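# Lift one staple stick out and set it down

## Task

Remove a single stick of staples from the staple box and place it on the table top with its legs pointing down, far enough from the box's tray and its sleeve that it is clearly apart from both.

## Robot and tools

ROBOT. Two arms, left_arm and right_arm, each with a two-finger gripper. The fingers point along the gripper's +z axis and separate along its y axis. end_effector_position is the spot between the finger pads, roughly 1 cm short of the tips. Bases in the scene frame: left_arm at (+0.041, +0.291, +0.049) m, quat_wxyz (+1.000, 0, 0, -0.016); right_arm at (+0.044, -0.278, +0.009) m, quat_wxyz (+1.000, 0, 0, +0.002).

FRAMES. Scene frame: origin at table-top height, halfway between the two nominal base spots; +z up, +x away from the robot over the table, +y toward left_arm (arm names do not match image sides). Hand poses, targets and wrist-camera poses are reported in each arm's own base frame; the table and cam_low use the scene frame. Reported hand pose may be off by a few cm, more at long reach. Joint ranges (rad): waist -2.618 to 3.054, shoulder 0 to 3.142, elbow 0 to 3.142 (straight at 2.901), wrist pitch and yaw -1.571 to 1.571, wrist roll -2.094 to 2.094.

ROW LAYOUT (shared by execute_actions and move). One row is a single flat list of 14 numbers covering both arms, each in [-1, 1]: dx, dy, dz, rx, ry, rz, opening for left_arm, then the same seven for right_arm. The six pose numbers are an offset, not a pose: measured from that arm's Hand target at the moment the action or move begins, along that arm's base axes, with rotation about the Hand target's position. Scale: 1.0 = 0.6 m for dx/dy/dz and 180 degrees for the rotation vector rx, ry, rz. A translation longer than 1.0 may be shortened along its direction. Opening is absolute: +1 fully open (0.094 m), -1 closed. Sending six zeros re-requests the current Hand target; to keep a gripper as it is, resend its current opening (0 means half-open, not unchanged).

execute_actions(actions, cameras). actions is a list of actions; each action is a list of up to 15 rows, one per 1/30 s step; a short action repeats its last row to fill 15 steps. Every row within an action counts from the same start pose, and each new action starts from the Hand target then in force, so repeating an offset moves further. An empty list returns state plus all camera images. cameras: list of names, ["all"] or [].

move(target, speed, blend, opening_speed, grip_force, blocking, cameras). Straight-line path for each gripper. target: one 14-number row or a list of up to 15 rows, all offsets from the same starting Hand targets. speed: m/s, 0.002 to 2.9, default 0.25 (rotation up to twice that in rad/s); one value or one per target. blend: corner rounding in m for lists, 0 means stop at each. opening_speed: rate on the -1..+1 scale per second, at least 0.2; use it to close gently. grip_force: newtons per pad, 10 to 50, one value or one per arm; it persists, and low values close slowly. blocking=false returns early while the move continues. Whole move capped at 10 s. Paths ignore obstacles and the other arm; fast moves overshoot and hit harder. Result adds a move: line with the ending (done, off_target, moving, held, fault) and limits (paced = clipped, held = steps withheld).

wait(seconds 0 to 10, cameras): lets time pass holding commands. stop(cameras): brakes a running move. zoom_image(camera, region): camera is cam_low, cam_left_wrist or cam_right_wrist; region [x0, y0, x1, y1] in pixels, at most 504 by 504, on the latest image. finished_scene(scene): ends the current scene, given its number; irreversible, and the stick must remain in place without the robot.

RESULTS. Hand target is the last commanded pose (after clipping); the gripper often rests a few cm short because of friction and weight, which is not proof of contact; resend the gap as an offset. Orientation commands are clipped to within 40 degrees of the measured orientation each step. grip_measured is the measured opening on the -1..+1 scale (reads slightly wide when empty, narrower than a hard part under full squeeze). grip_effort_nm: gripper motor effort, negative = closing; not a pad force. Joint torques include the arm's weight; joints 1 to 3 wrap at ±28 N m. Joint velocities may read within noise. Tool commands lists current commands. Motor temperatures: MOTOR HOT at 75 °C, fault and fold of that arm at 90 °C, collapse at 100 °C.

CAMERAS. cam_low is fixed (672x504, pinhole, about 0.43, -0.88, 0.20 m in the scene frame, looking along +y). cam_left_wrist and cam_right_wrist are 672x504 fisheye views on the hands; their images can lag during motion.

AVOID. Dropping the stick or releasing it while it moves; fast impacts with the table, box or fixtures; pressing hard against things (a blocked arm keeps pushing until commanded back past its gripper); any contact between the two arms, including one gripper closing on the other's fingers; strain on a wrist camera cable; paths near an arm's own base (go around); holding loads with a stretched arm for long. Anything leaving the table fails the task. Loose objects may get nudged by outside pushes now and then.

Each tool is called after ">>>" as name(argument=value, ...), one argument or row to a line, values as JSON.

## Session

>>> execute_actions(
  actions=[],
)

Scene clock: 0.00 s.
left_arm: end_effector_position=(+0.3773, -0.0024, +0.1581) grip_measured=+1.000 grip_effort_nm=n/a end_effector_quat_wxyz=(+0.709, -0.005, +0.705, +0.024) | right_arm: end_effector_position=(+0.3837, -0.0024, +0.1619) grip_measured=+1.000 grip_effort_nm=n/a end_effector_quat_wxyz=(+0.698, +0.039, +0.715, -0.007)
Joint positions: left_arm=[-0.054 1.553 0.201 1.36 -0.095 0.027 0.094] | right_arm=[0.04 1.49 0.243 1.22 0.105 0.048 0.094]
Joint velocities: within noise
Joint torques (N m): no reading
Motor temperatures (°C): left_arm=[26 30 38 33 26 22 25] | right_arm=[29 27 32 31 27 26 22]
Heat: left arm: 38 °C; right arm: 32 °C.
Hand target: left_arm +0.3787, -0.0024, +0.1671; +0.719, -0.006, +0.695, +0.023 | right_arm +0.3850, -0.0024, +0.1686; +0.705, +0.040, +0.709, -0.006
Tool commands: left_gripper/opening=+1.0 right_gripper/opening=+1.0
camera_calibration:
cam_left_wrist: T_world_to_cam=[[0.0469738, -0.993602, 0.102705, -0.0394688], [-0.466175, -0.112741, -0.87748, 0.34814], [0.883445, -0.00666013, -0.468488, -0.138278], [0, 0, 0, 1]] pos_world=[0.286309, -0.000887493, 0.244758]
cam_right_wrist: T_world_to_cam=[[-0.0573518, -0.996747, 0.0566243, 0.0121223], [-0.499754, -0.0204372, -0.865926, 0.366481], [0.864267, -0.0779606, -0.496956, -0.135307], [0, 0, 0, 1]] pos_world=[0.300787, 0.00902412, 0.249417]

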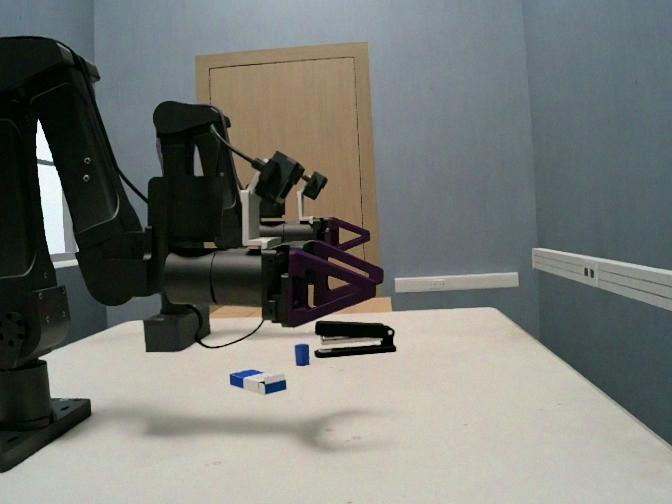

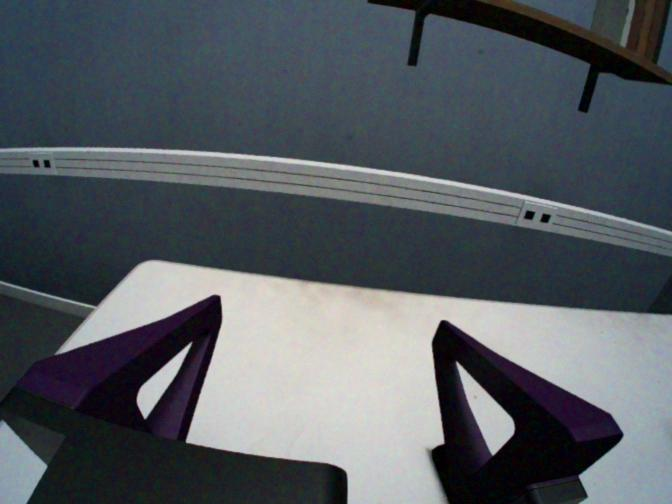

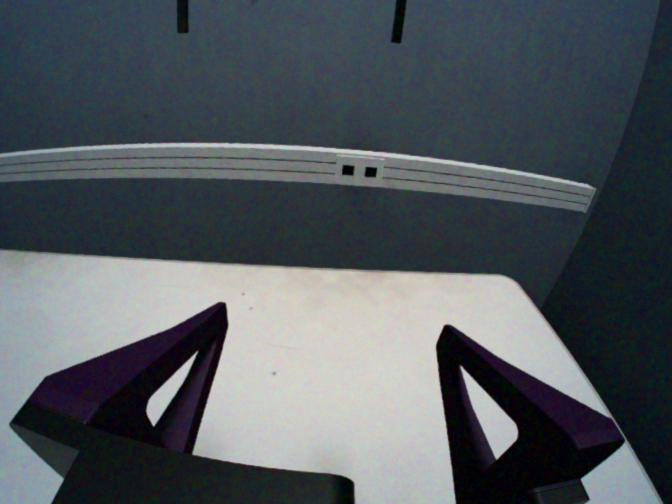

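>>> zoom_image(
  camera="cam_low",
  region=[200, 310, 420, 410],
)

Scaled by 2.291 from the camera's 672x504 image, which has a finer 960x720 frame.

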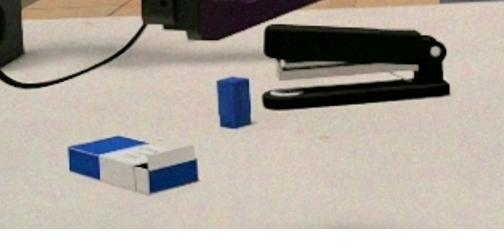

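>>> move(
  target=[-0.4145, -0.4127, 0.0215, 0.1039, 0.3353, -0.2026, 0.2, -0.3083, 0.1707, -0.0143, -0.119, 0.3178, 0.228, 0.2],
  speed=0.5,
  cameras=["all"],
)

Scene clock: 5.70 s.
left_arm: end_effector_position=(+0.1288, -0.2443, +0.1683) grip_measured=+0.202 grip_effort_nm=-0.09 end_effector_quat_wxyz=(+0.236, +0.327, +0.912, -0.077) | right_arm: end_effector_position=(+0.1966, +0.0978, +0.1491) grip_measured=+0.202 grip_effort_nm=-0.09 end_effector_quat_wxyz=(+0.231, -0.325, +0.913, +0.090)
Joint positions: left_arm=[-1.27 1.187 1.055 -1.017 -0.279 -0.522 0.056] | right_arm=[0.297 0.909 0.842 -1.04 -0.195 -0.341 0.056]
Joint torques (N m): left_arm=[-0.53 -2.59 9.18 1.2 -0.24 -0.11] | right_arm=[0.59 -1.14 9.52 0.66 -0.11 -0.06]
Heat: left arm: 38 °C; right arm: 33 °C.
Hand target: left_arm +0.1300, -0.2500, +0.1800; +0.244, +0.323, +0.910, -0.086 | right_arm +0.2000, +0.1000, +0.1599; +0.243, -0.330, +0.908, +0.089
Off the commanded pose: left_arm 0.013 m, 2 deg | right_arm 0.012 m, 2 deg.
move: off_target (left_arm, right_arm)
camera_calibration:
cam_left_wrist: T_world_to_cam=[[-0.537648, -0.842153, 0.04138, -0.146613], [-0.842912, 0.538049, -0.00170068, 0.274005], [-0.0208322, -0.035794, -0.999142, 0.283014], [0, 0, 0, 1]] pos_world=[0.158031, -0.260768, 0.289304]
cam_right_wrist: T_world_to_cam=[[0.703097, -0.710442, 0.0304252, -0.0715202], [-0.710665, -0.703516, -0.00463324, 0.243856], [0.0246962, -0.0183645, -0.999526, 0.262062], [0, 0, 0, 1]] pos_world=[0.217114, 0.125558, 0.265243]

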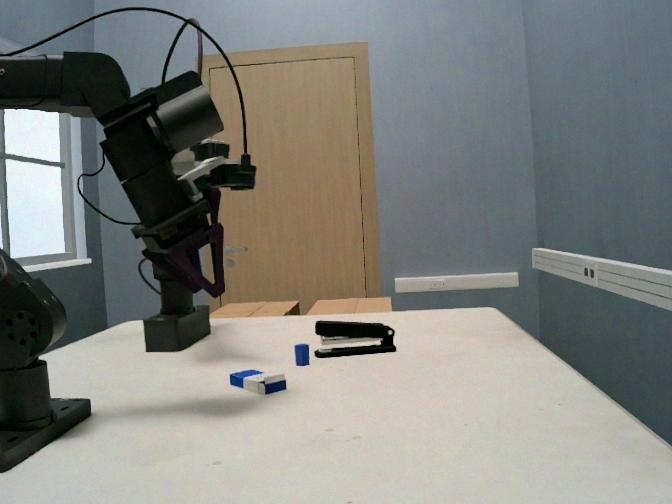

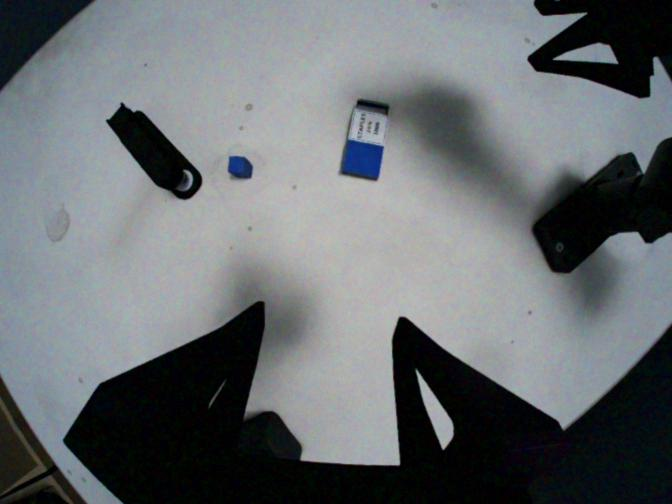

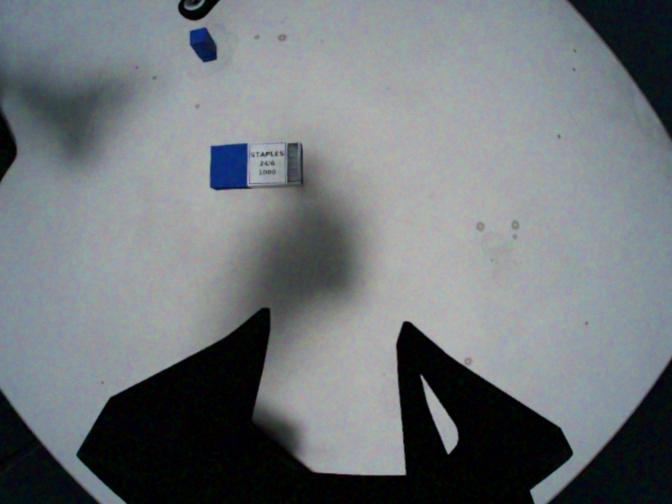

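>>> zoom_image(
  camera="cam_right_wrist",
  region=[190, 125, 320, 205],
)

>>> zoom_image(
  camera="cam_left_wrist",
  region=[320, 85, 420, 195],
)

Scaled by 3.877 from the camera's 672x504 image, which has a finer 960x720 frame.

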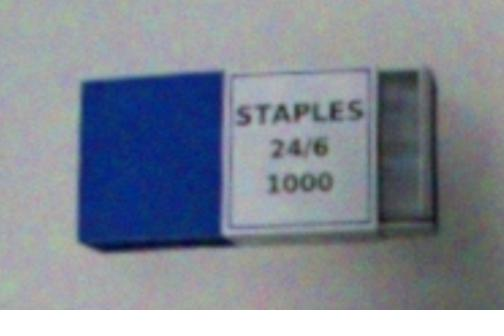

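Scaled by 4.582 from the camera's 672x504 image, which has a finer 960x720 frame.

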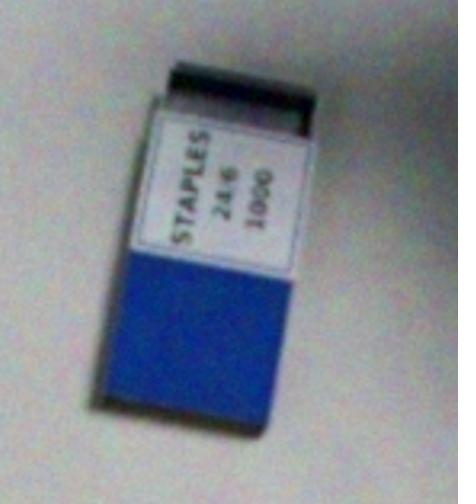

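>>> move(
  target=[0.095, -0.1117, -0.2167, -0.0729, -0.0838, -0.0196, 0.15, 0.092, 0.156, -0.1, 0.0089, 0.2426, -0.4474, 0.08],
  speed=0.5,
  cameras=["all"],
)

Scene clock: 16.27 s.
left_arm: end_effector_position=(+0.1804, -0.3174, +0.0480) grip_measured=+0.152 grip_effort_nm=-0.09 end_effector_quat_wxyz=(+0.380, +0.338, +0.847, -0.155) | right_arm: end_effector_position=(+0.2508, +0.1931, +0.0958) grip_measured=+0.082 grip_effort_nm=-0.09 end_effector_quat_wxyz=(-0.081, +0.369, +0.925, +0.030)
Joint positions: left_arm=[-1.219 1.486 0.535 0.173 -0.333 -0.319 0.054] | right_arm=[0.558 1.788 1.417 -1.247 -0.167 1.313 0.051]
Joint torques (N m): left_arm=[0.58 -4.25 4.88 2.21 -0.35 0.07] | right_arm=[-0.66 -7.75 8.32 -0.19 -0.16 0.06]
Heat: left arm: 40 °C; right arm: 34 °C.
Hand target: left_arm +0.1871, -0.3170, +0.0500; +0.394, +0.329, +0.844, -0.154 | right_arm +0.2552, +0.1936, +0.1000; -0.081, +0.375, +0.923, +0.033
Off the commanded pose: left_arm 0.007 m, 2 deg | right_arm 0.006 m, 1 deg.
move: done
camera_calibration:
cam_left_wrist: T_world_to_cam=[[-0.61832, -0.779913, 0.097036, -0.143789], [-0.758157, 0.559379, -0.335101, 0.36415], [0.207069, -0.280768, -0.937172, 0.039447], [0, 0, 0, 1]] pos_world=[0.179007, -0.304765, 0.172948]
cam_right_wrist: T_world_to_cam=[[-0.611499, -0.791001, -0.0196522, 0.309793], [-0.629048, 0.470932, 0.618483, 0.0421219], [-0.479966, 0.390564, -0.785552, 0.236272], [0, 0, 0, 1]] pos_world=[0.329337, 0.132931, 0.16564]

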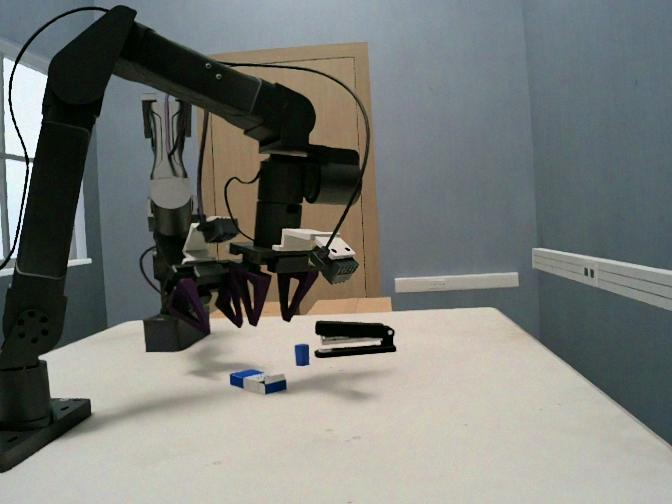

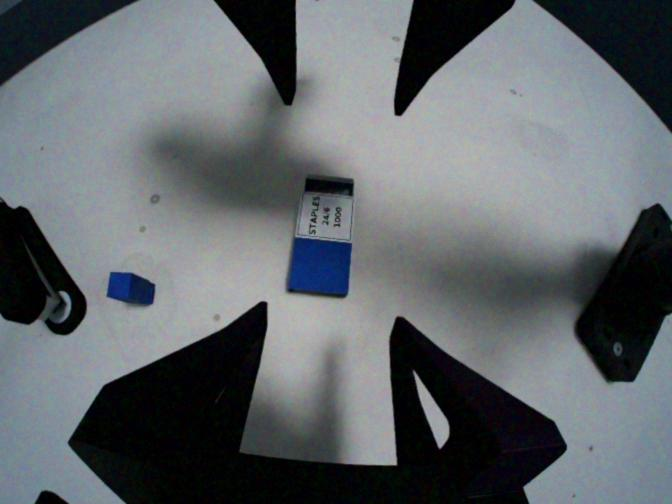

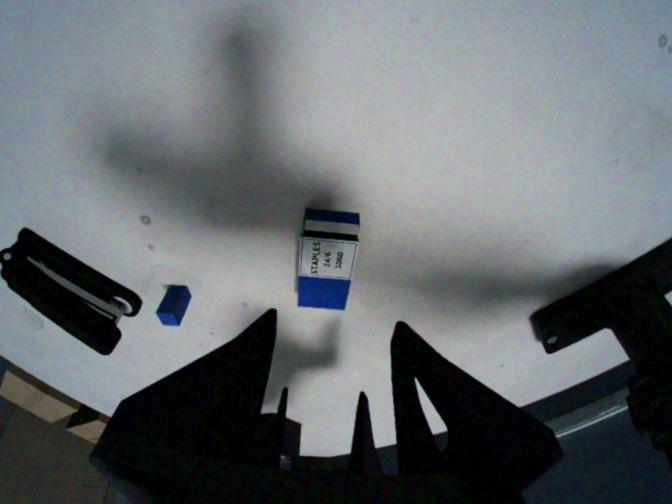

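>>> zoom_image(
  camera="cam_left_wrist",
  region=[260, 160, 400, 310],
)

>>> zoom_image(
  camera="cam_right_wrist",
  region=[260, 190, 400, 330],
)

Scaled by 3.360 from the camera's 672x504 image, which has a finer 960x720 frame.

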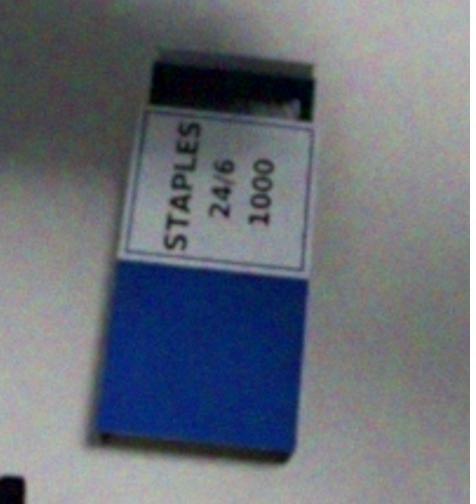

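Scaled by 3.600 from the camera's 672x504 image, which has a finer 960x720 frame.

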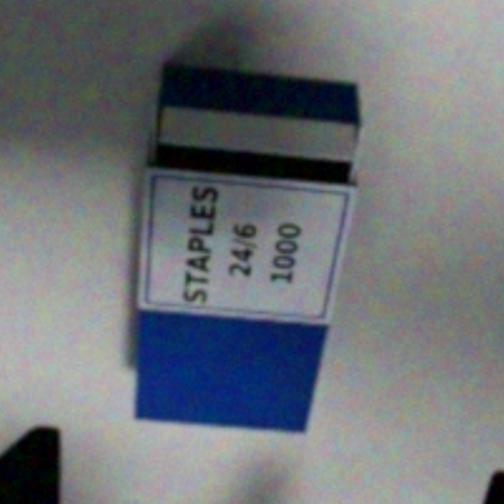

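>>> move(
  target=[0.049, -0.0375, -0.1, 0, 0, 0, 0.15, -0.002, 0.0123, -0.0967, 0, 0, 0, 0.08],
  speed=0.15,
  cameras=["all"],
)

>>> zoom_image(
  camera="cam_right_wrist",
  region=[250, 190, 430, 340],
)

>>> zoom_image(
  camera="cam_left_wrist",
  region=[250, 150, 430, 330],
)

>>> zoom_image(
  camera="cam_low",
  region=[190, 300, 330, 410],
)

Scene clock: 20.43 s.
left_arm: end_effector_position=(+0.2067, -0.3284, -0.0196) grip_measured=+0.152 grip_effort_nm=-0.09 end_effector_quat_wxyz=(+0.375, +0.339, +0.851, -0.141) | right_arm: end_effector_position=(+0.2548, +0.1984, +0.0444) grip_measured=+0.082 grip_effort_nm=-0.09 end_effector_quat_wxyz=(-0.080, +0.375, +0.923, +0.032)
Joint positions: left_arm=[-1.148 1.841 0.54 0.511 -0.296 -0.266 0.054] | right_arm=[0.565 1.85 1.286 -1.048 -0.168 1.334 0.051]
Joint torques (N m): left_arm=[0.61 -5.82 5.86 2.21 -0.2 0.03] | right_arm=[0.68 -8.36 5.56 0 -0.15 0.04]
Heat: left arm: 40 °C; right arm: 34 °C.
Hand target: left_arm +0.2163, -0.3396, -0.0100; +0.394, +0.329, +0.844, -0.154 | right_arm +0.2540, +0.2010, +0.0420; -0.081, +0.375, +0.923, +0.033
Off the commanded pose: left_arm 0.018 m, 3 deg | right_arm 0.004 m, 0 deg.
move: off_target (left_arm)
camera_calibration:
cam_left_wrist: T_world_to_cam=[[-0.610879, -0.788155, 0.0750917, -0.134307], [-0.764028, 0.561985, -0.316913, 0.370006], [0.207576, -0.250968, -0.945477, -0.0229562], [0, 0, 0, 1]] pos_world=[0.205415, -0.319554, 0.105641]
cam_right_wrist: T_world_to_cam=[[-0.622932, -0.78196, -0.0222264, 0.316544], [-0.62325, 0.478927, 0.618214, 0.0709229], [-0.472774, 0.398957, -0.785696, 0.192253], [0, 0, 0, 1]] pos_world=[0.33228, 0.136857, 0.114242]

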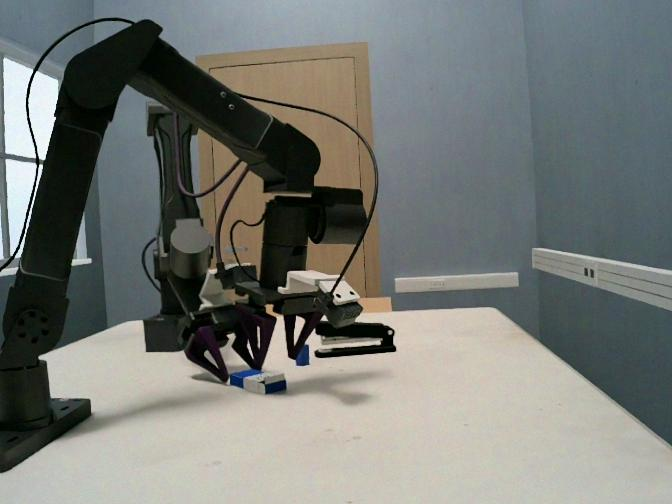

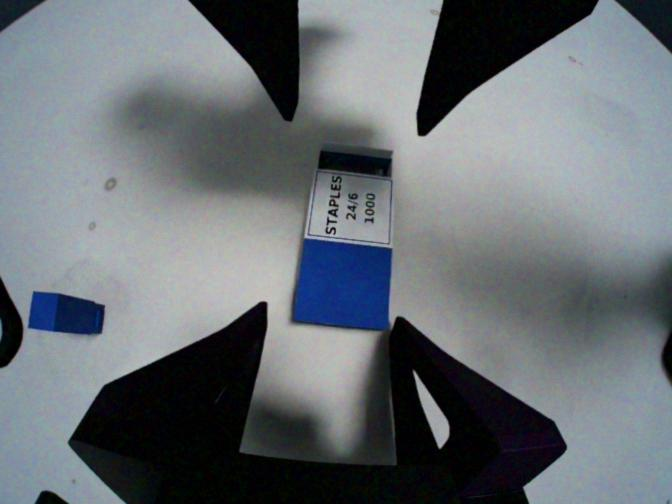

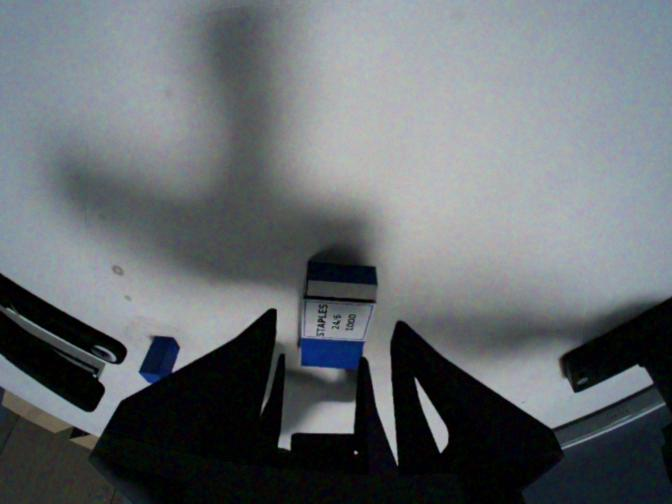

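Scaled by 2.800 from the camera's 672x504 image, which has a finer 960x720 frame.

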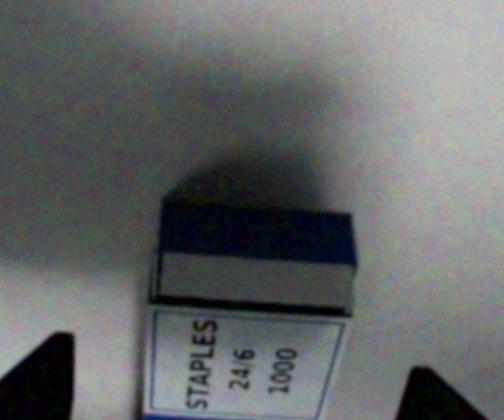

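Scaled by 2.800 from the camera's 672x504 image, which has a finer 960x720 frame.

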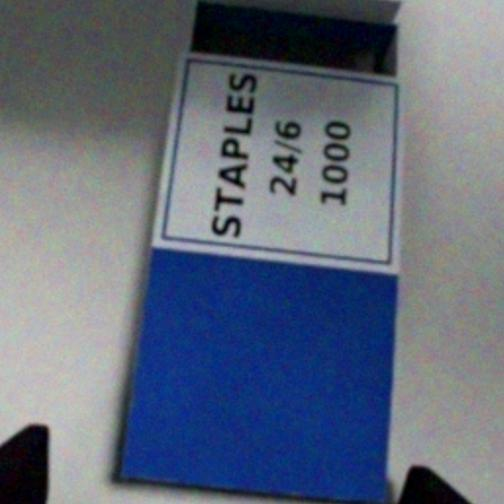

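Scaled by 3.600 from the camera's 672x504 image, which has a finer 960x720 frame.

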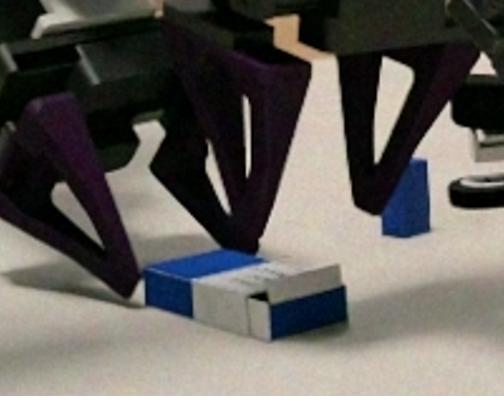

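>>> move(
  target=[0.0132, -0.0227, 0.0, 0, 0, 0, 0.15, -0.013, 0.0068, -0.06, 0, 0, 0, 0.08],
  speed=0.1,
  cameras=["all"],
)

>>> zoom_image(
  camera="cam_right_wrist",
  region=[250, 230, 430, 380],
)

>>> zoom_image(
  camera="cam_left_wrist",
  region=[250, 150, 430, 330],
)

>>> zoom_image(
  camera="cam_low",
  region=[190, 320, 320, 410],
)

Scene clock: 22.90 s.
left_arm: end_effector_position=(+0.2161, -0.3456, -0.0162) grip_measured=+0.152 grip_effort_nm=-0.09 end_effector_quat_wxyz=(+0.382, +0.336, +0.848, -0.148) | right_arm: end_effector_position=(+0.2477, +0.2032, +0.0093) grip_measured=+0.082 grip_effort_nm=-0.09 end_effector_quat_wxyz=(-0.079, +0.375, +0.923, +0.034)
Joint positions: left_arm=[-1.142 1.884 0.605 0.512 -0.292 -0.262 0.054] | right_arm=[0.589 1.885 1.183 -0.902 -0.17 1.358 0.051]
Joint torques (N m): left_arm=[0.59 -6.32 6.08 2.01 -0.19 0.06] | right_arm=[0.61 -8.2 5.19 0.02 -0.15 0.05]
Heat: left arm: 40 °C; right arm: 34 °C.
Hand target: left_arm +0.2243, -0.3533, -0.0099; +0.394, +0.329, +0.844, -0.154 | right_arm +0.2463, +0.2050, +0.0059; -0.081, +0.375, +0.923, +0.033
Off the commanded pose: left_arm 0.013 m, 2 deg | right_arm 0.004 m, 0 deg.
move: off_target (left_arm)
camera_calibration:
cam_left_wrist: T_world_to_cam=[[-0.611674, -0.786485, 0.0854187, -0.14143], [-0.761032, 0.555489, -0.335054, 0.384736], [0.216066, -0.26995, -0.938319, -0.0342618], [0, 0, 0, 1]] pos_world=[0.21369, -0.334199, 0.10884]
cam_right_wrist: T_world_to_cam=[[-0.622625, -0.782096, -0.0257478, 0.315155], [-0.625167, 0.477366, 0.617485, 0.0867229], [-0.470642, 0.400559, -0.786161, 0.158592], [0, 0, 0, 1]] pos_world=[0.32508, 0.141558, 0.0792436]

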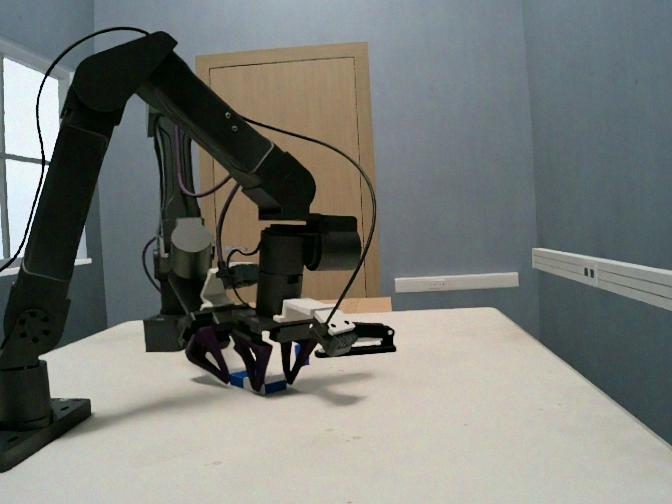

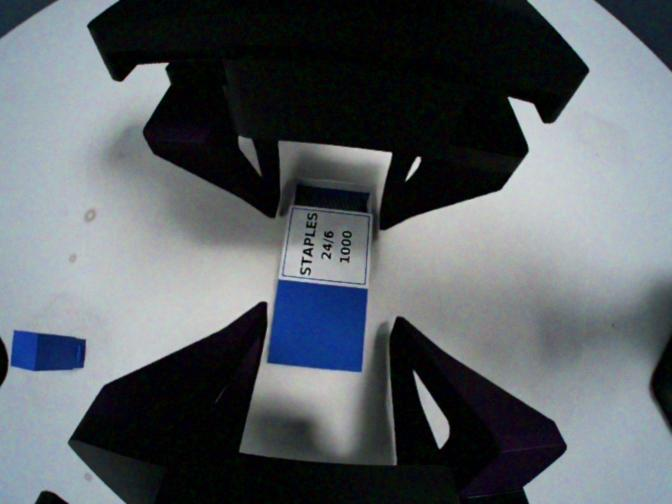

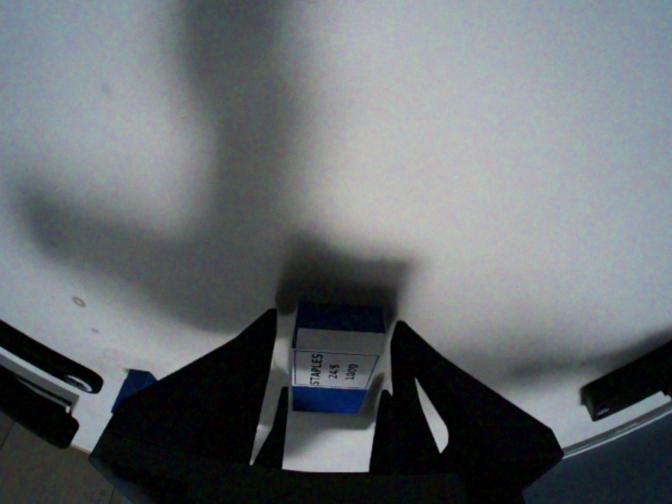

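Scaled by 2.800 from the camera's 672x504 image, which has a finer 960x720 frame.

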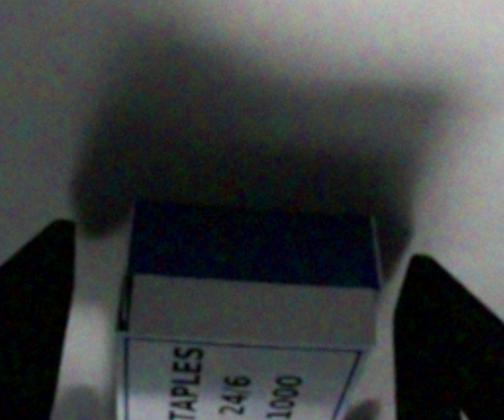

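Scaled by 2.800 from the camera's 672x504 image, which has a finer 960x720 frame.

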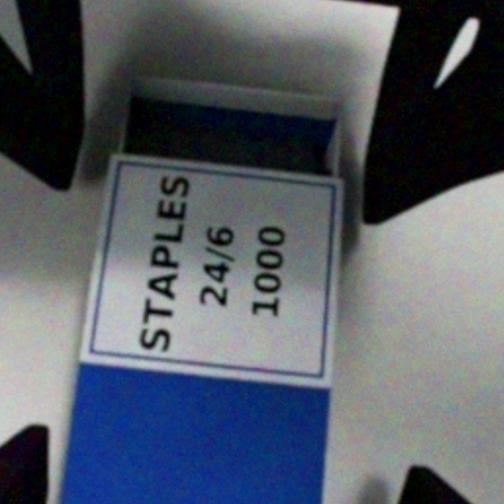

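Scaled by 3.877 from the camera's 672x504 image, which has a finer 960x720 frame.

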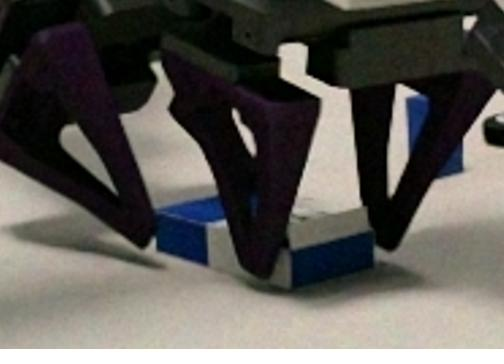

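>>> move(
  target=[0.0042, 0.0045, -0.0067, 0, 0, 0, 0.15, 0.004, -0.0038, 0.0, 0, 0, 0, 0.08],
  speed=0.06,
  cameras=["cam_left_wrist", "cam_right_wrist"],
)

>>> zoom_image(
  camera="cam_left_wrist",
  region=[240, 150, 440, 390],
)

>>> zoom_image(
  camera="cam_right_wrist",
  region=[250, 250, 430, 400],
)

Scene clock: 24.53 s.
left_arm: end_effector_position=(+0.2187, -0.3423, -0.0214) grip_measured=+0.152 grip_effort_nm=-0.09 end_effector_quat_wxyz=(+0.377, +0.337, +0.850, -0.143) | right_arm: end_effector_position=(+0.2478, +0.2033, +0.0093) grip_measured=+0.082 grip_effort_nm=-0.09 end_effector_quat_wxyz=(-0.079, +0.375, +0.923, +0.034)
Joint positions: left_arm=[-1.129 1.897 0.605 0.514 -0.284 -0.255 0.054] | right_arm=[0.589 1.885 1.183 -0.901 -0.17 1.358 0.051]
Joint torques (N m): left_arm=[0.55 -6.39 5.29 2.24 -0.2 0.05] | right_arm=[-0.29 -7.94 5.49 0.02 -0.15 -0.04]
Heat: left arm: 40 °C; right arm: 34 °C.
Hand target: left_arm +0.2269, -0.3506, -0.0139; +0.394, +0.329, +0.844, -0.154 | right_arm +0.2487, +0.2028, +0.0059; -0.081, +0.375, +0.923, +0.033
Off the commanded pose: left_arm 0.014 m, 3 deg | right_arm 0.004 m, 0 deg.
move: off_target (left_arm)
camera_calibration:
cam_left_wrist: T_world_to_cam=[[-0.609617, -0.788745, 0.0790445, -0.138123], [-0.764106, 0.558161, -0.323417, 0.384953], [0.210974, -0.257559, -0.942949, -0.0334881], [0, 0, 0, 1]] pos_world=[0.217007, -0.332435, 0.103841]
cam_right_wrist: T_world_to_cam=[[-0.622624, -0.782086, -0.0260826, 0.315258], [-0.625358, 0.477263, 0.617371, 0.0867611], [-0.470389, 0.400701, -0.78624, 0.158456], [0, 0, 0, 1]] pos_world=[0.32508, 0.141658, 0.0792436]
Images, in order (width x height): cam_left_wrist 672x504, cam_right_wrist 672x504.

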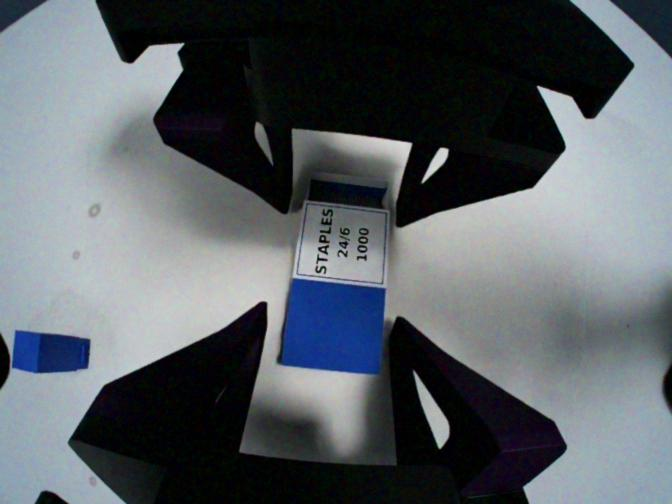

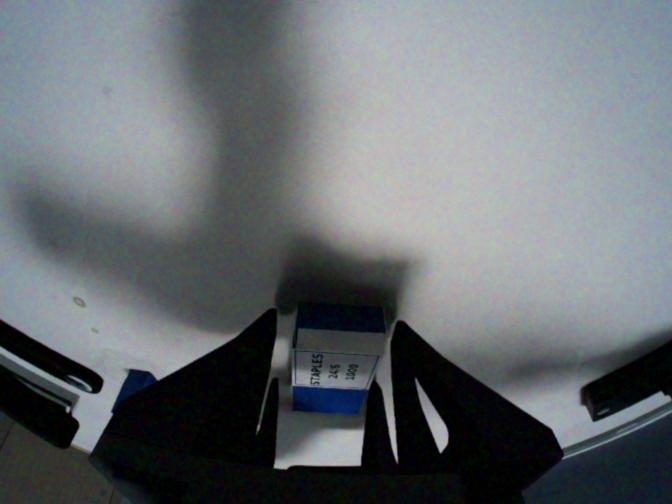

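Scaled by 2.100 from the camera's 672x504 image, which has a finer 960x720 frame.

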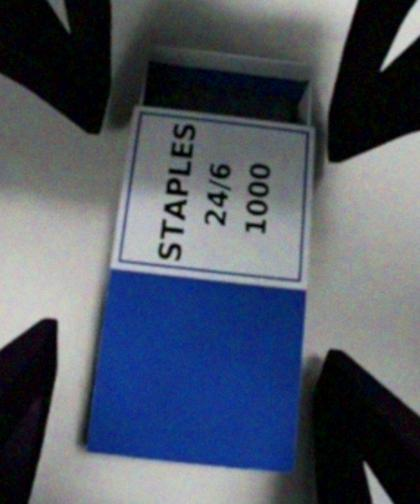

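Scaled by 2.800 from the camera's 672x504 image, which has a finer 960x720 frame.

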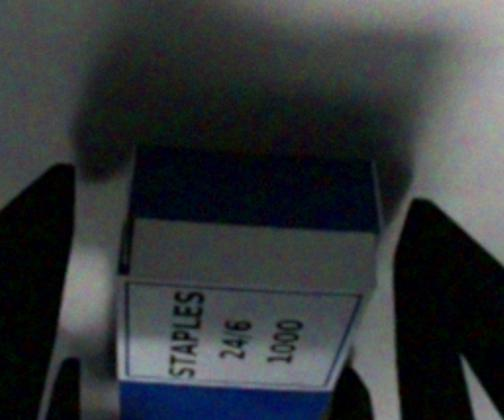

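>>> move(
  target=[-0.0028, -0.003, 0, 0, 0, 0, -0.27, 0.006, -0.0058, 0.0, 0, 0, 0, 0.08],
  speed=0.05,
  grip_force=[15, 15],
  opening_speed=0.4,
  cameras=["cam_left_wrist", "cam_right_wrist"],
)

>>> zoom_image(
  camera="cam_left_wrist",
  region=[240, 130, 440, 390],
)

>>> zoom_image(
  camera="cam_right_wrist",
  region=[250, 250, 430, 400],
)

Scene clock: 26.87 s.
left_arm: end_effector_position=(+0.2187, -0.3425, -0.0213) grip_measured=-0.203 grip_effort_nm=-0.35 end_effector_quat_wxyz=(+0.377, +0.338, +0.850, -0.144) | right_arm: end_effector_position=(+0.2502, +0.2003, +0.0093) grip_measured=+0.082 grip_effort_nm=-0.09 end_effector_quat_wxyz=(-0.079, +0.375, +0.923, +0.035)
Joint positions: left_arm=[-1.129 1.897 0.605 0.514 -0.283 -0.254 0.037] | right_arm=[0.577 1.885 1.183 -0.901 -0.17 1.345 0.051]
Joint torques (N m): left_arm=[-0.1 -6.22 5.61 2.2 -0.24 -0.01] | right_arm=[-0.57 -7.58 5.97 -0.02 -0.14 -0.07]
Heat: left arm: 39 °C; right arm: 34 °C.
Hand target: left_arm +0.2252, -0.3524, -0.0139; +0.394, +0.329, +0.844, -0.154 | right_arm +0.2523, +0.1993, +0.0059; -0.081, +0.375, +0.923, +0.033
Off the commanded pose: left_arm 0.014 m, 3 deg | right_arm 0.004 m, 0 deg.
grip_force (N): 15, 15
move: off_target (left_arm)
camera_calibration:
cam_left_wrist: T_world_to_cam=[[-0.610247, -0.788197, 0.0796532, -0.137952], [-0.763658, 0.55852, -0.323854, 0.385107], [0.210773, -0.258459, -0.942748, -0.033695], [0, 0, 0, 1]] pos_world=[0.217007, -0.332532, 0.103941]
cam_right_wrist: T_world_to_cam=[[-0.621792, -0.78267, -0.0283247, 0.314328], [-0.62683, 0.475652, 0.617122, 0.0903542], [-0.46953, 0.401476, -0.786358, 0.160362], [0, 0, 0, 1]] pos_world=[0.327378, 0.138657, 0.0792454]
Images, in order (width x height): cam_left_wrist 672x504, cam_right_wrist 672x504.

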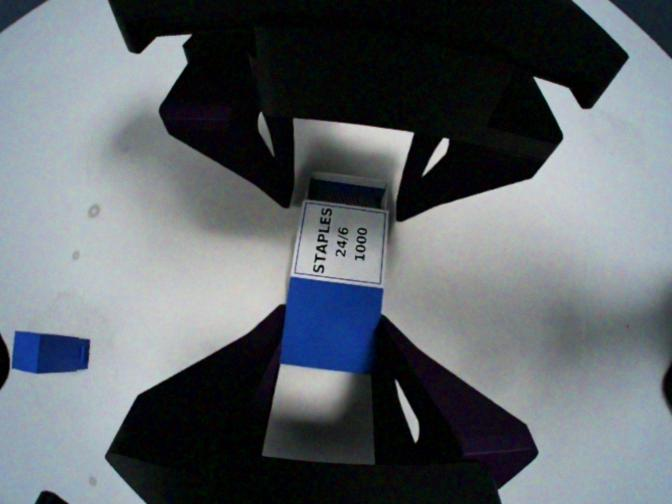

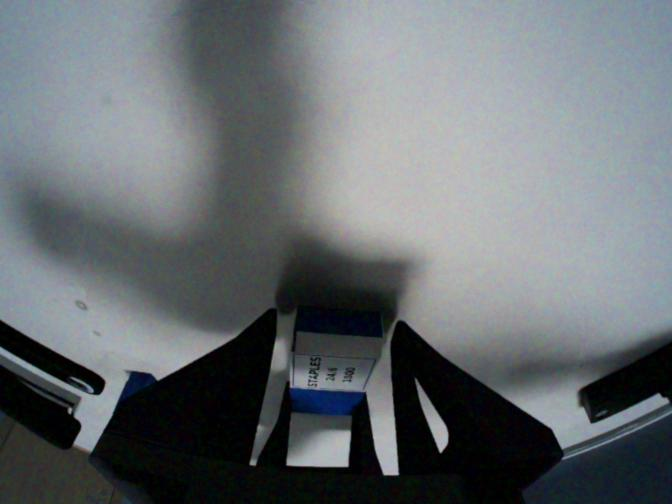

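Scaled by 1.938 from the camera's 672x504 image, which has a finer 960x720 frame.

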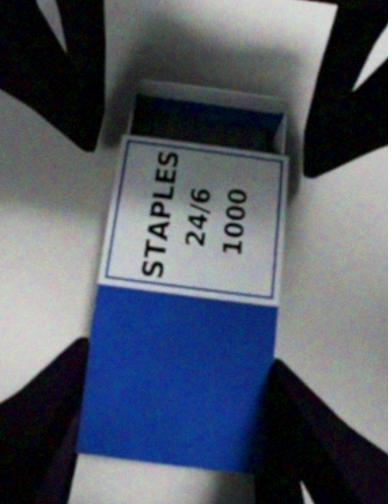

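Scaled by 2.800 from the camera's 672x504 image, which has a finer 960x720 frame.

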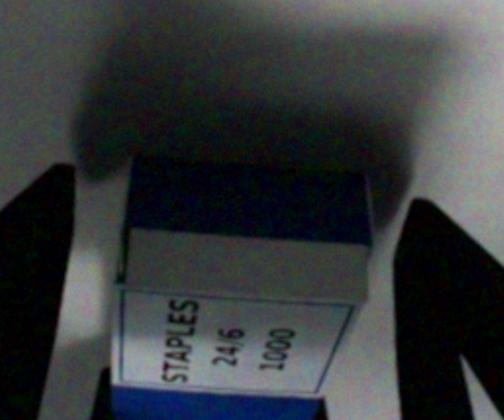

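>>> move(
  target=[
    [0, 0, 0, 0, 0, 0, -0.27, 0.0042, -0.0041, 0.0, 0, 0, 0, 0.08],
    [0, 0, 0, 0, 0, 0, -0.27, 0.0042, -0.0041, 0.0, 0, 0, 0, -0.34],
  ],
  speed=0.05,
  opening_speed=0.5,
  cameras=["cam_left_wrist", "cam_right_wrist"],
)

>>> zoom_image(
  camera="cam_left_wrist",
  region=[240, 130, 440, 390],
)

>>> zoom_image(
  camera="cam_right_wrist",
  region=[250, 250, 430, 400],
)

Scene clock: 29.97 s.
left_arm: end_effector_position=(+0.2187, -0.3425, -0.0213) grip_measured=-0.204 grip_effort_nm=-0.39 end_effector_quat_wxyz=(+0.377, +0.338, +0.850, -0.144) | right_arm: end_effector_position=(+0.2516, +0.1975, +0.0075) grip_measured=-0.227 grip_effort_nm=-0.36 end_effector_quat_wxyz=(-0.080, +0.374, +0.923, +0.033)
Joint positions: left_arm=[-1.129 1.897 0.605 0.514 -0.283 -0.254 0.037] | right_arm=[0.567 1.891 1.183 -0.901 -0.17 1.334 0.036]
Joint torques (N m): left_arm=[-0.09 -6.22 5.63 2.2 -0.24 -0.01] | right_arm=[-0.62 -7.87 6.31 -0.06 -0.13 -0.07]
Heat: left arm: 39 °C; right arm: 33 °C.
Hand target: left_arm +0.2252, -0.3524, -0.0139; +0.394, +0.329, +0.844, -0.154 | right_arm +0.2548, +0.1969, +0.0059; -0.081, +0.375, +0.923, +0.033
Off the commanded pose: left_arm 0.014 m, 3 deg | right_arm 0.004 m, 0 deg.
grip_force (N): 15, 15
move: off_target (left_arm)
camera_calibration:
cam_left_wrist: T_world_to_cam=[[-0.610247, -0.788197, 0.0796532, -0.137952], [-0.763658, 0.55852, -0.323854, 0.385107], [0.210773, -0.258459, -0.942748, -0.033695], [0, 0, 0, 1]] pos_world=[0.217007, -0.332532, 0.103941]
cam_right_wrist: T_world_to_cam=[[-0.62117, -0.783295, -0.0244307, 0.312852], [-0.624917, 0.47628, 0.618575, 0.0931714], [-0.472891, 0.399508, -0.785346, 0.162014], [0, 0, 0, 1]] pos_world=[0.329174, 0.135954, 0.0772463]
Images, in order (width x height): cam_left_wrist 672x504, cam_right_wrist 672x504.

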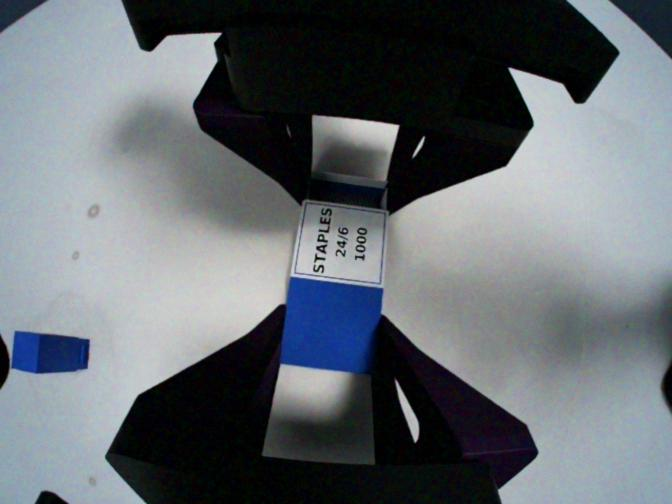

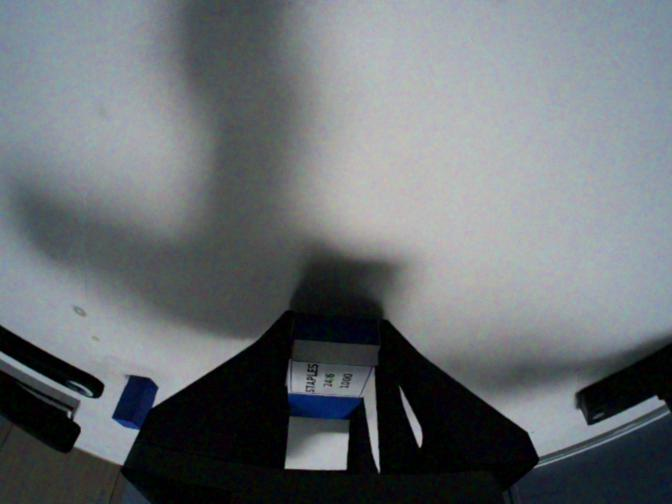

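Scaled by 1.938 from the camera's 672x504 image, which has a finer 960x720 frame.

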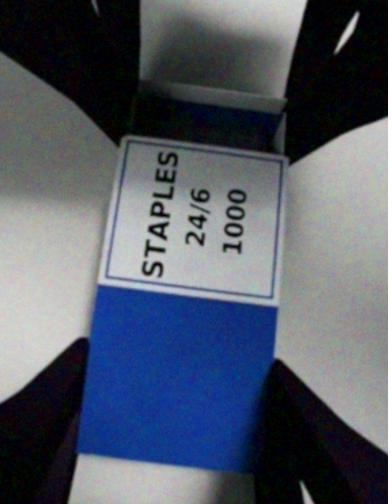

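Scaled by 2.800 from the camera's 672x504 image, which has a finer 960x720 frame.

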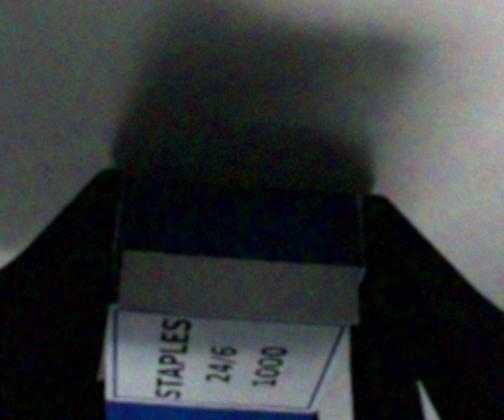

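>>> move(
  target=[-0.0365, 0.0342, 0.004, 0, 0, 0, -0.27, 0, 0, 0, 0, 0, 0, -0.34],
  speed=0.05,
  cameras=["cam_left_wrist", "cam_right_wrist"],
)

Scene clock: 31.20 s.
left_arm: end_effector_position=(+0.2066, -0.3328, -0.0193) grip_measured=-0.205 grip_effort_nm=-0.39 end_effector_quat_wxyz=(+0.386, +0.334, +0.847, -0.149) | right_arm: end_effector_position=(+0.2438, +0.2044, +0.0096) grip_measured=-0.227 grip_effort_nm=-0.37 end_effector_quat_wxyz=(-0.106, +0.373, +0.921, +0.045)
Joint positions: left_arm=[-1.158 1.863 0.531 0.571 -0.308 -0.273 0.037] | right_arm=[0.567 1.891 1.183 -0.913 -0.226 1.332 0.036]
Joint torques (N m): left_arm=[-1.18 -9.52 2.74 1.85 -0.31 -0.12] | right_arm=[-0.64 -7.92 6.31 0.02 0.48 -0.02]
Heat: left arm: 39 °C; right arm: 33 °C.
Hand target: left_arm +0.2033, -0.3319, -0.0115; +0.394, +0.329, +0.844, -0.154 | right_arm +0.2547, +0.1969, +0.0060; -0.081, +0.375, +0.923, +0.033
Off the commanded pose: left_arm 0.009 m, 1 deg | right_arm 0.014 m, 3 deg.
grip_force (N): 15, 15
move: off_target (right_arm)
camera_calibration:
cam_left_wrist: T_world_to_cam=[[-0.610176, -0.787545, 0.0863605, -0.137486], [-0.759977, 0.551019, -0.344691, 0.367484], [0.223874, -0.275954, -0.934735, -0.0352037], [0, 0, 0, 1]] pos_world=[0.203271, -0.320482, 0.105636]
cam_right_wrist: T_world_to_cam=[[-0.622552, -0.78192, -0.0320948, 0.313631], [-0.599185, 0.449878, 0.662259, 0.0823926], [-0.503395, 0.431522, -0.748587, 0.157809], [0, 0, 0, 1]] pos_world=[0.32406, 0.14007, 0.0736344]
Images, in order (width x height): cam_left_wrist 672x504, cam_right_wrist 672x504.

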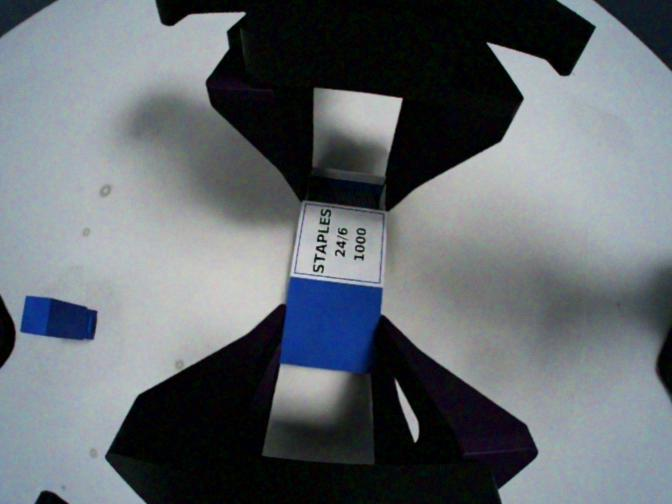

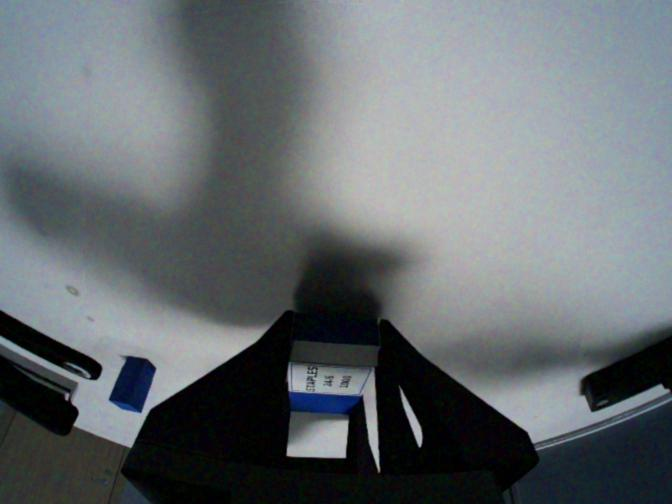

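>>> move(
  target=[-0.0243, 0.0228, 0.0, 0, 0, 0, -0.27, 0.012, -0.0116, 0.0, 0, 0, 0, -0.34],
  speed=0.03,
  cameras=["cam_left_wrist", "cam_right_wrist"],
)

Scene clock: 32.60 s.
left_arm: end_effector_position=(+0.1902, -0.3200, -0.0190) grip_measured=-0.206 grip_effort_nm=-0.39 end_effector_quat_wxyz=(+0.385, +0.335, +0.846, -0.152) | right_arm: end_effector_position=(+0.2452, +0.2005, +0.0082) grip_measured=-0.227 grip_effort_nm=-0.38 end_effector_quat_wxyz=(-0.111, +0.370, +0.921, +0.045)
Joint positions: left_arm=[-1.193 1.812 0.457 0.587 -0.327 -0.299 0.037] | right_arm=[0.55 1.897 1.183 -0.917 -0.233 1.308 0.036]
Joint torques (N m): left_arm=[-1.01 -8.83 2.76 1.83 -0.37 -0.11] | right_arm=[-1.77 -7.75 7.36 -0.05 0.58 -0.08]
Heat: left arm: 39 °C; right arm: 33 °C.
Hand target: left_arm +0.1888, -0.3182, -0.0115; +0.394, +0.329, +0.844, -0.154 | right_arm +0.2620, +0.1898, +0.0059; -0.081, +0.375, +0.923, +0.033
Off the commanded pose: left_arm 0.008 m, 1 deg | right_arm 0.020 m, 4 deg.
grip_force (N): 15, 15
move: off_target (right_arm)
camera_calibration:
cam_left_wrist: T_world_to_cam=[[-0.613435, -0.784472, 0.0911104, -0.135768], [-0.758956, 0.553683, -0.342668, 0.348779], [0.218367, -0.279353, -0.935028, -0.0277478], [0, 0, 0, 1]] pos_world=[0.187482, -0.307371, 0.10594]
cam_right_wrist: T_world_to_cam=[[-0.617949, -0.785615, -0.0307815, 0.310982], [-0.596444, 0.442923, 0.669383, 0.0865446], [-0.512244, 0.432004, -0.742279, 0.161155], [0, 0, 0, 1]] pos_world=[0.326341, 0.13636, 0.0712629]
Images, in order (width x height): cam_left_wrist 672x504, cam_right_wrist 672x504.

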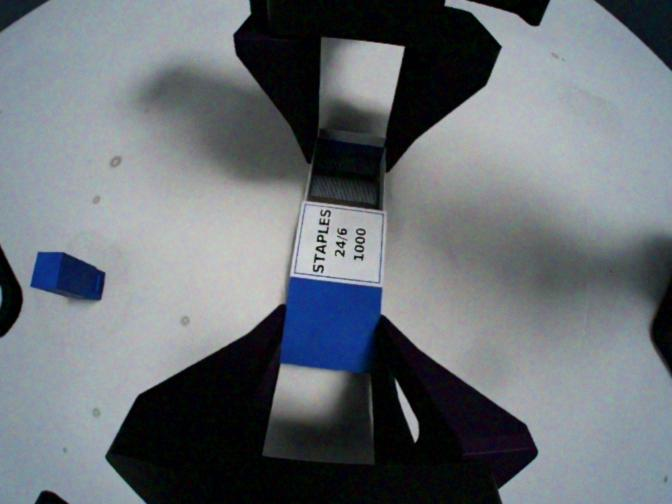

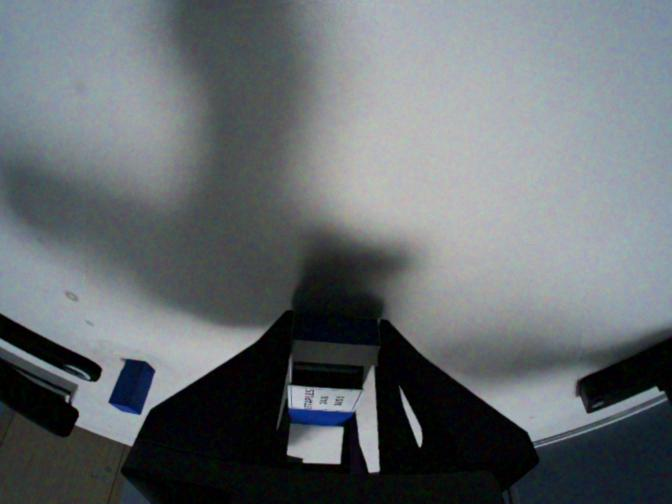

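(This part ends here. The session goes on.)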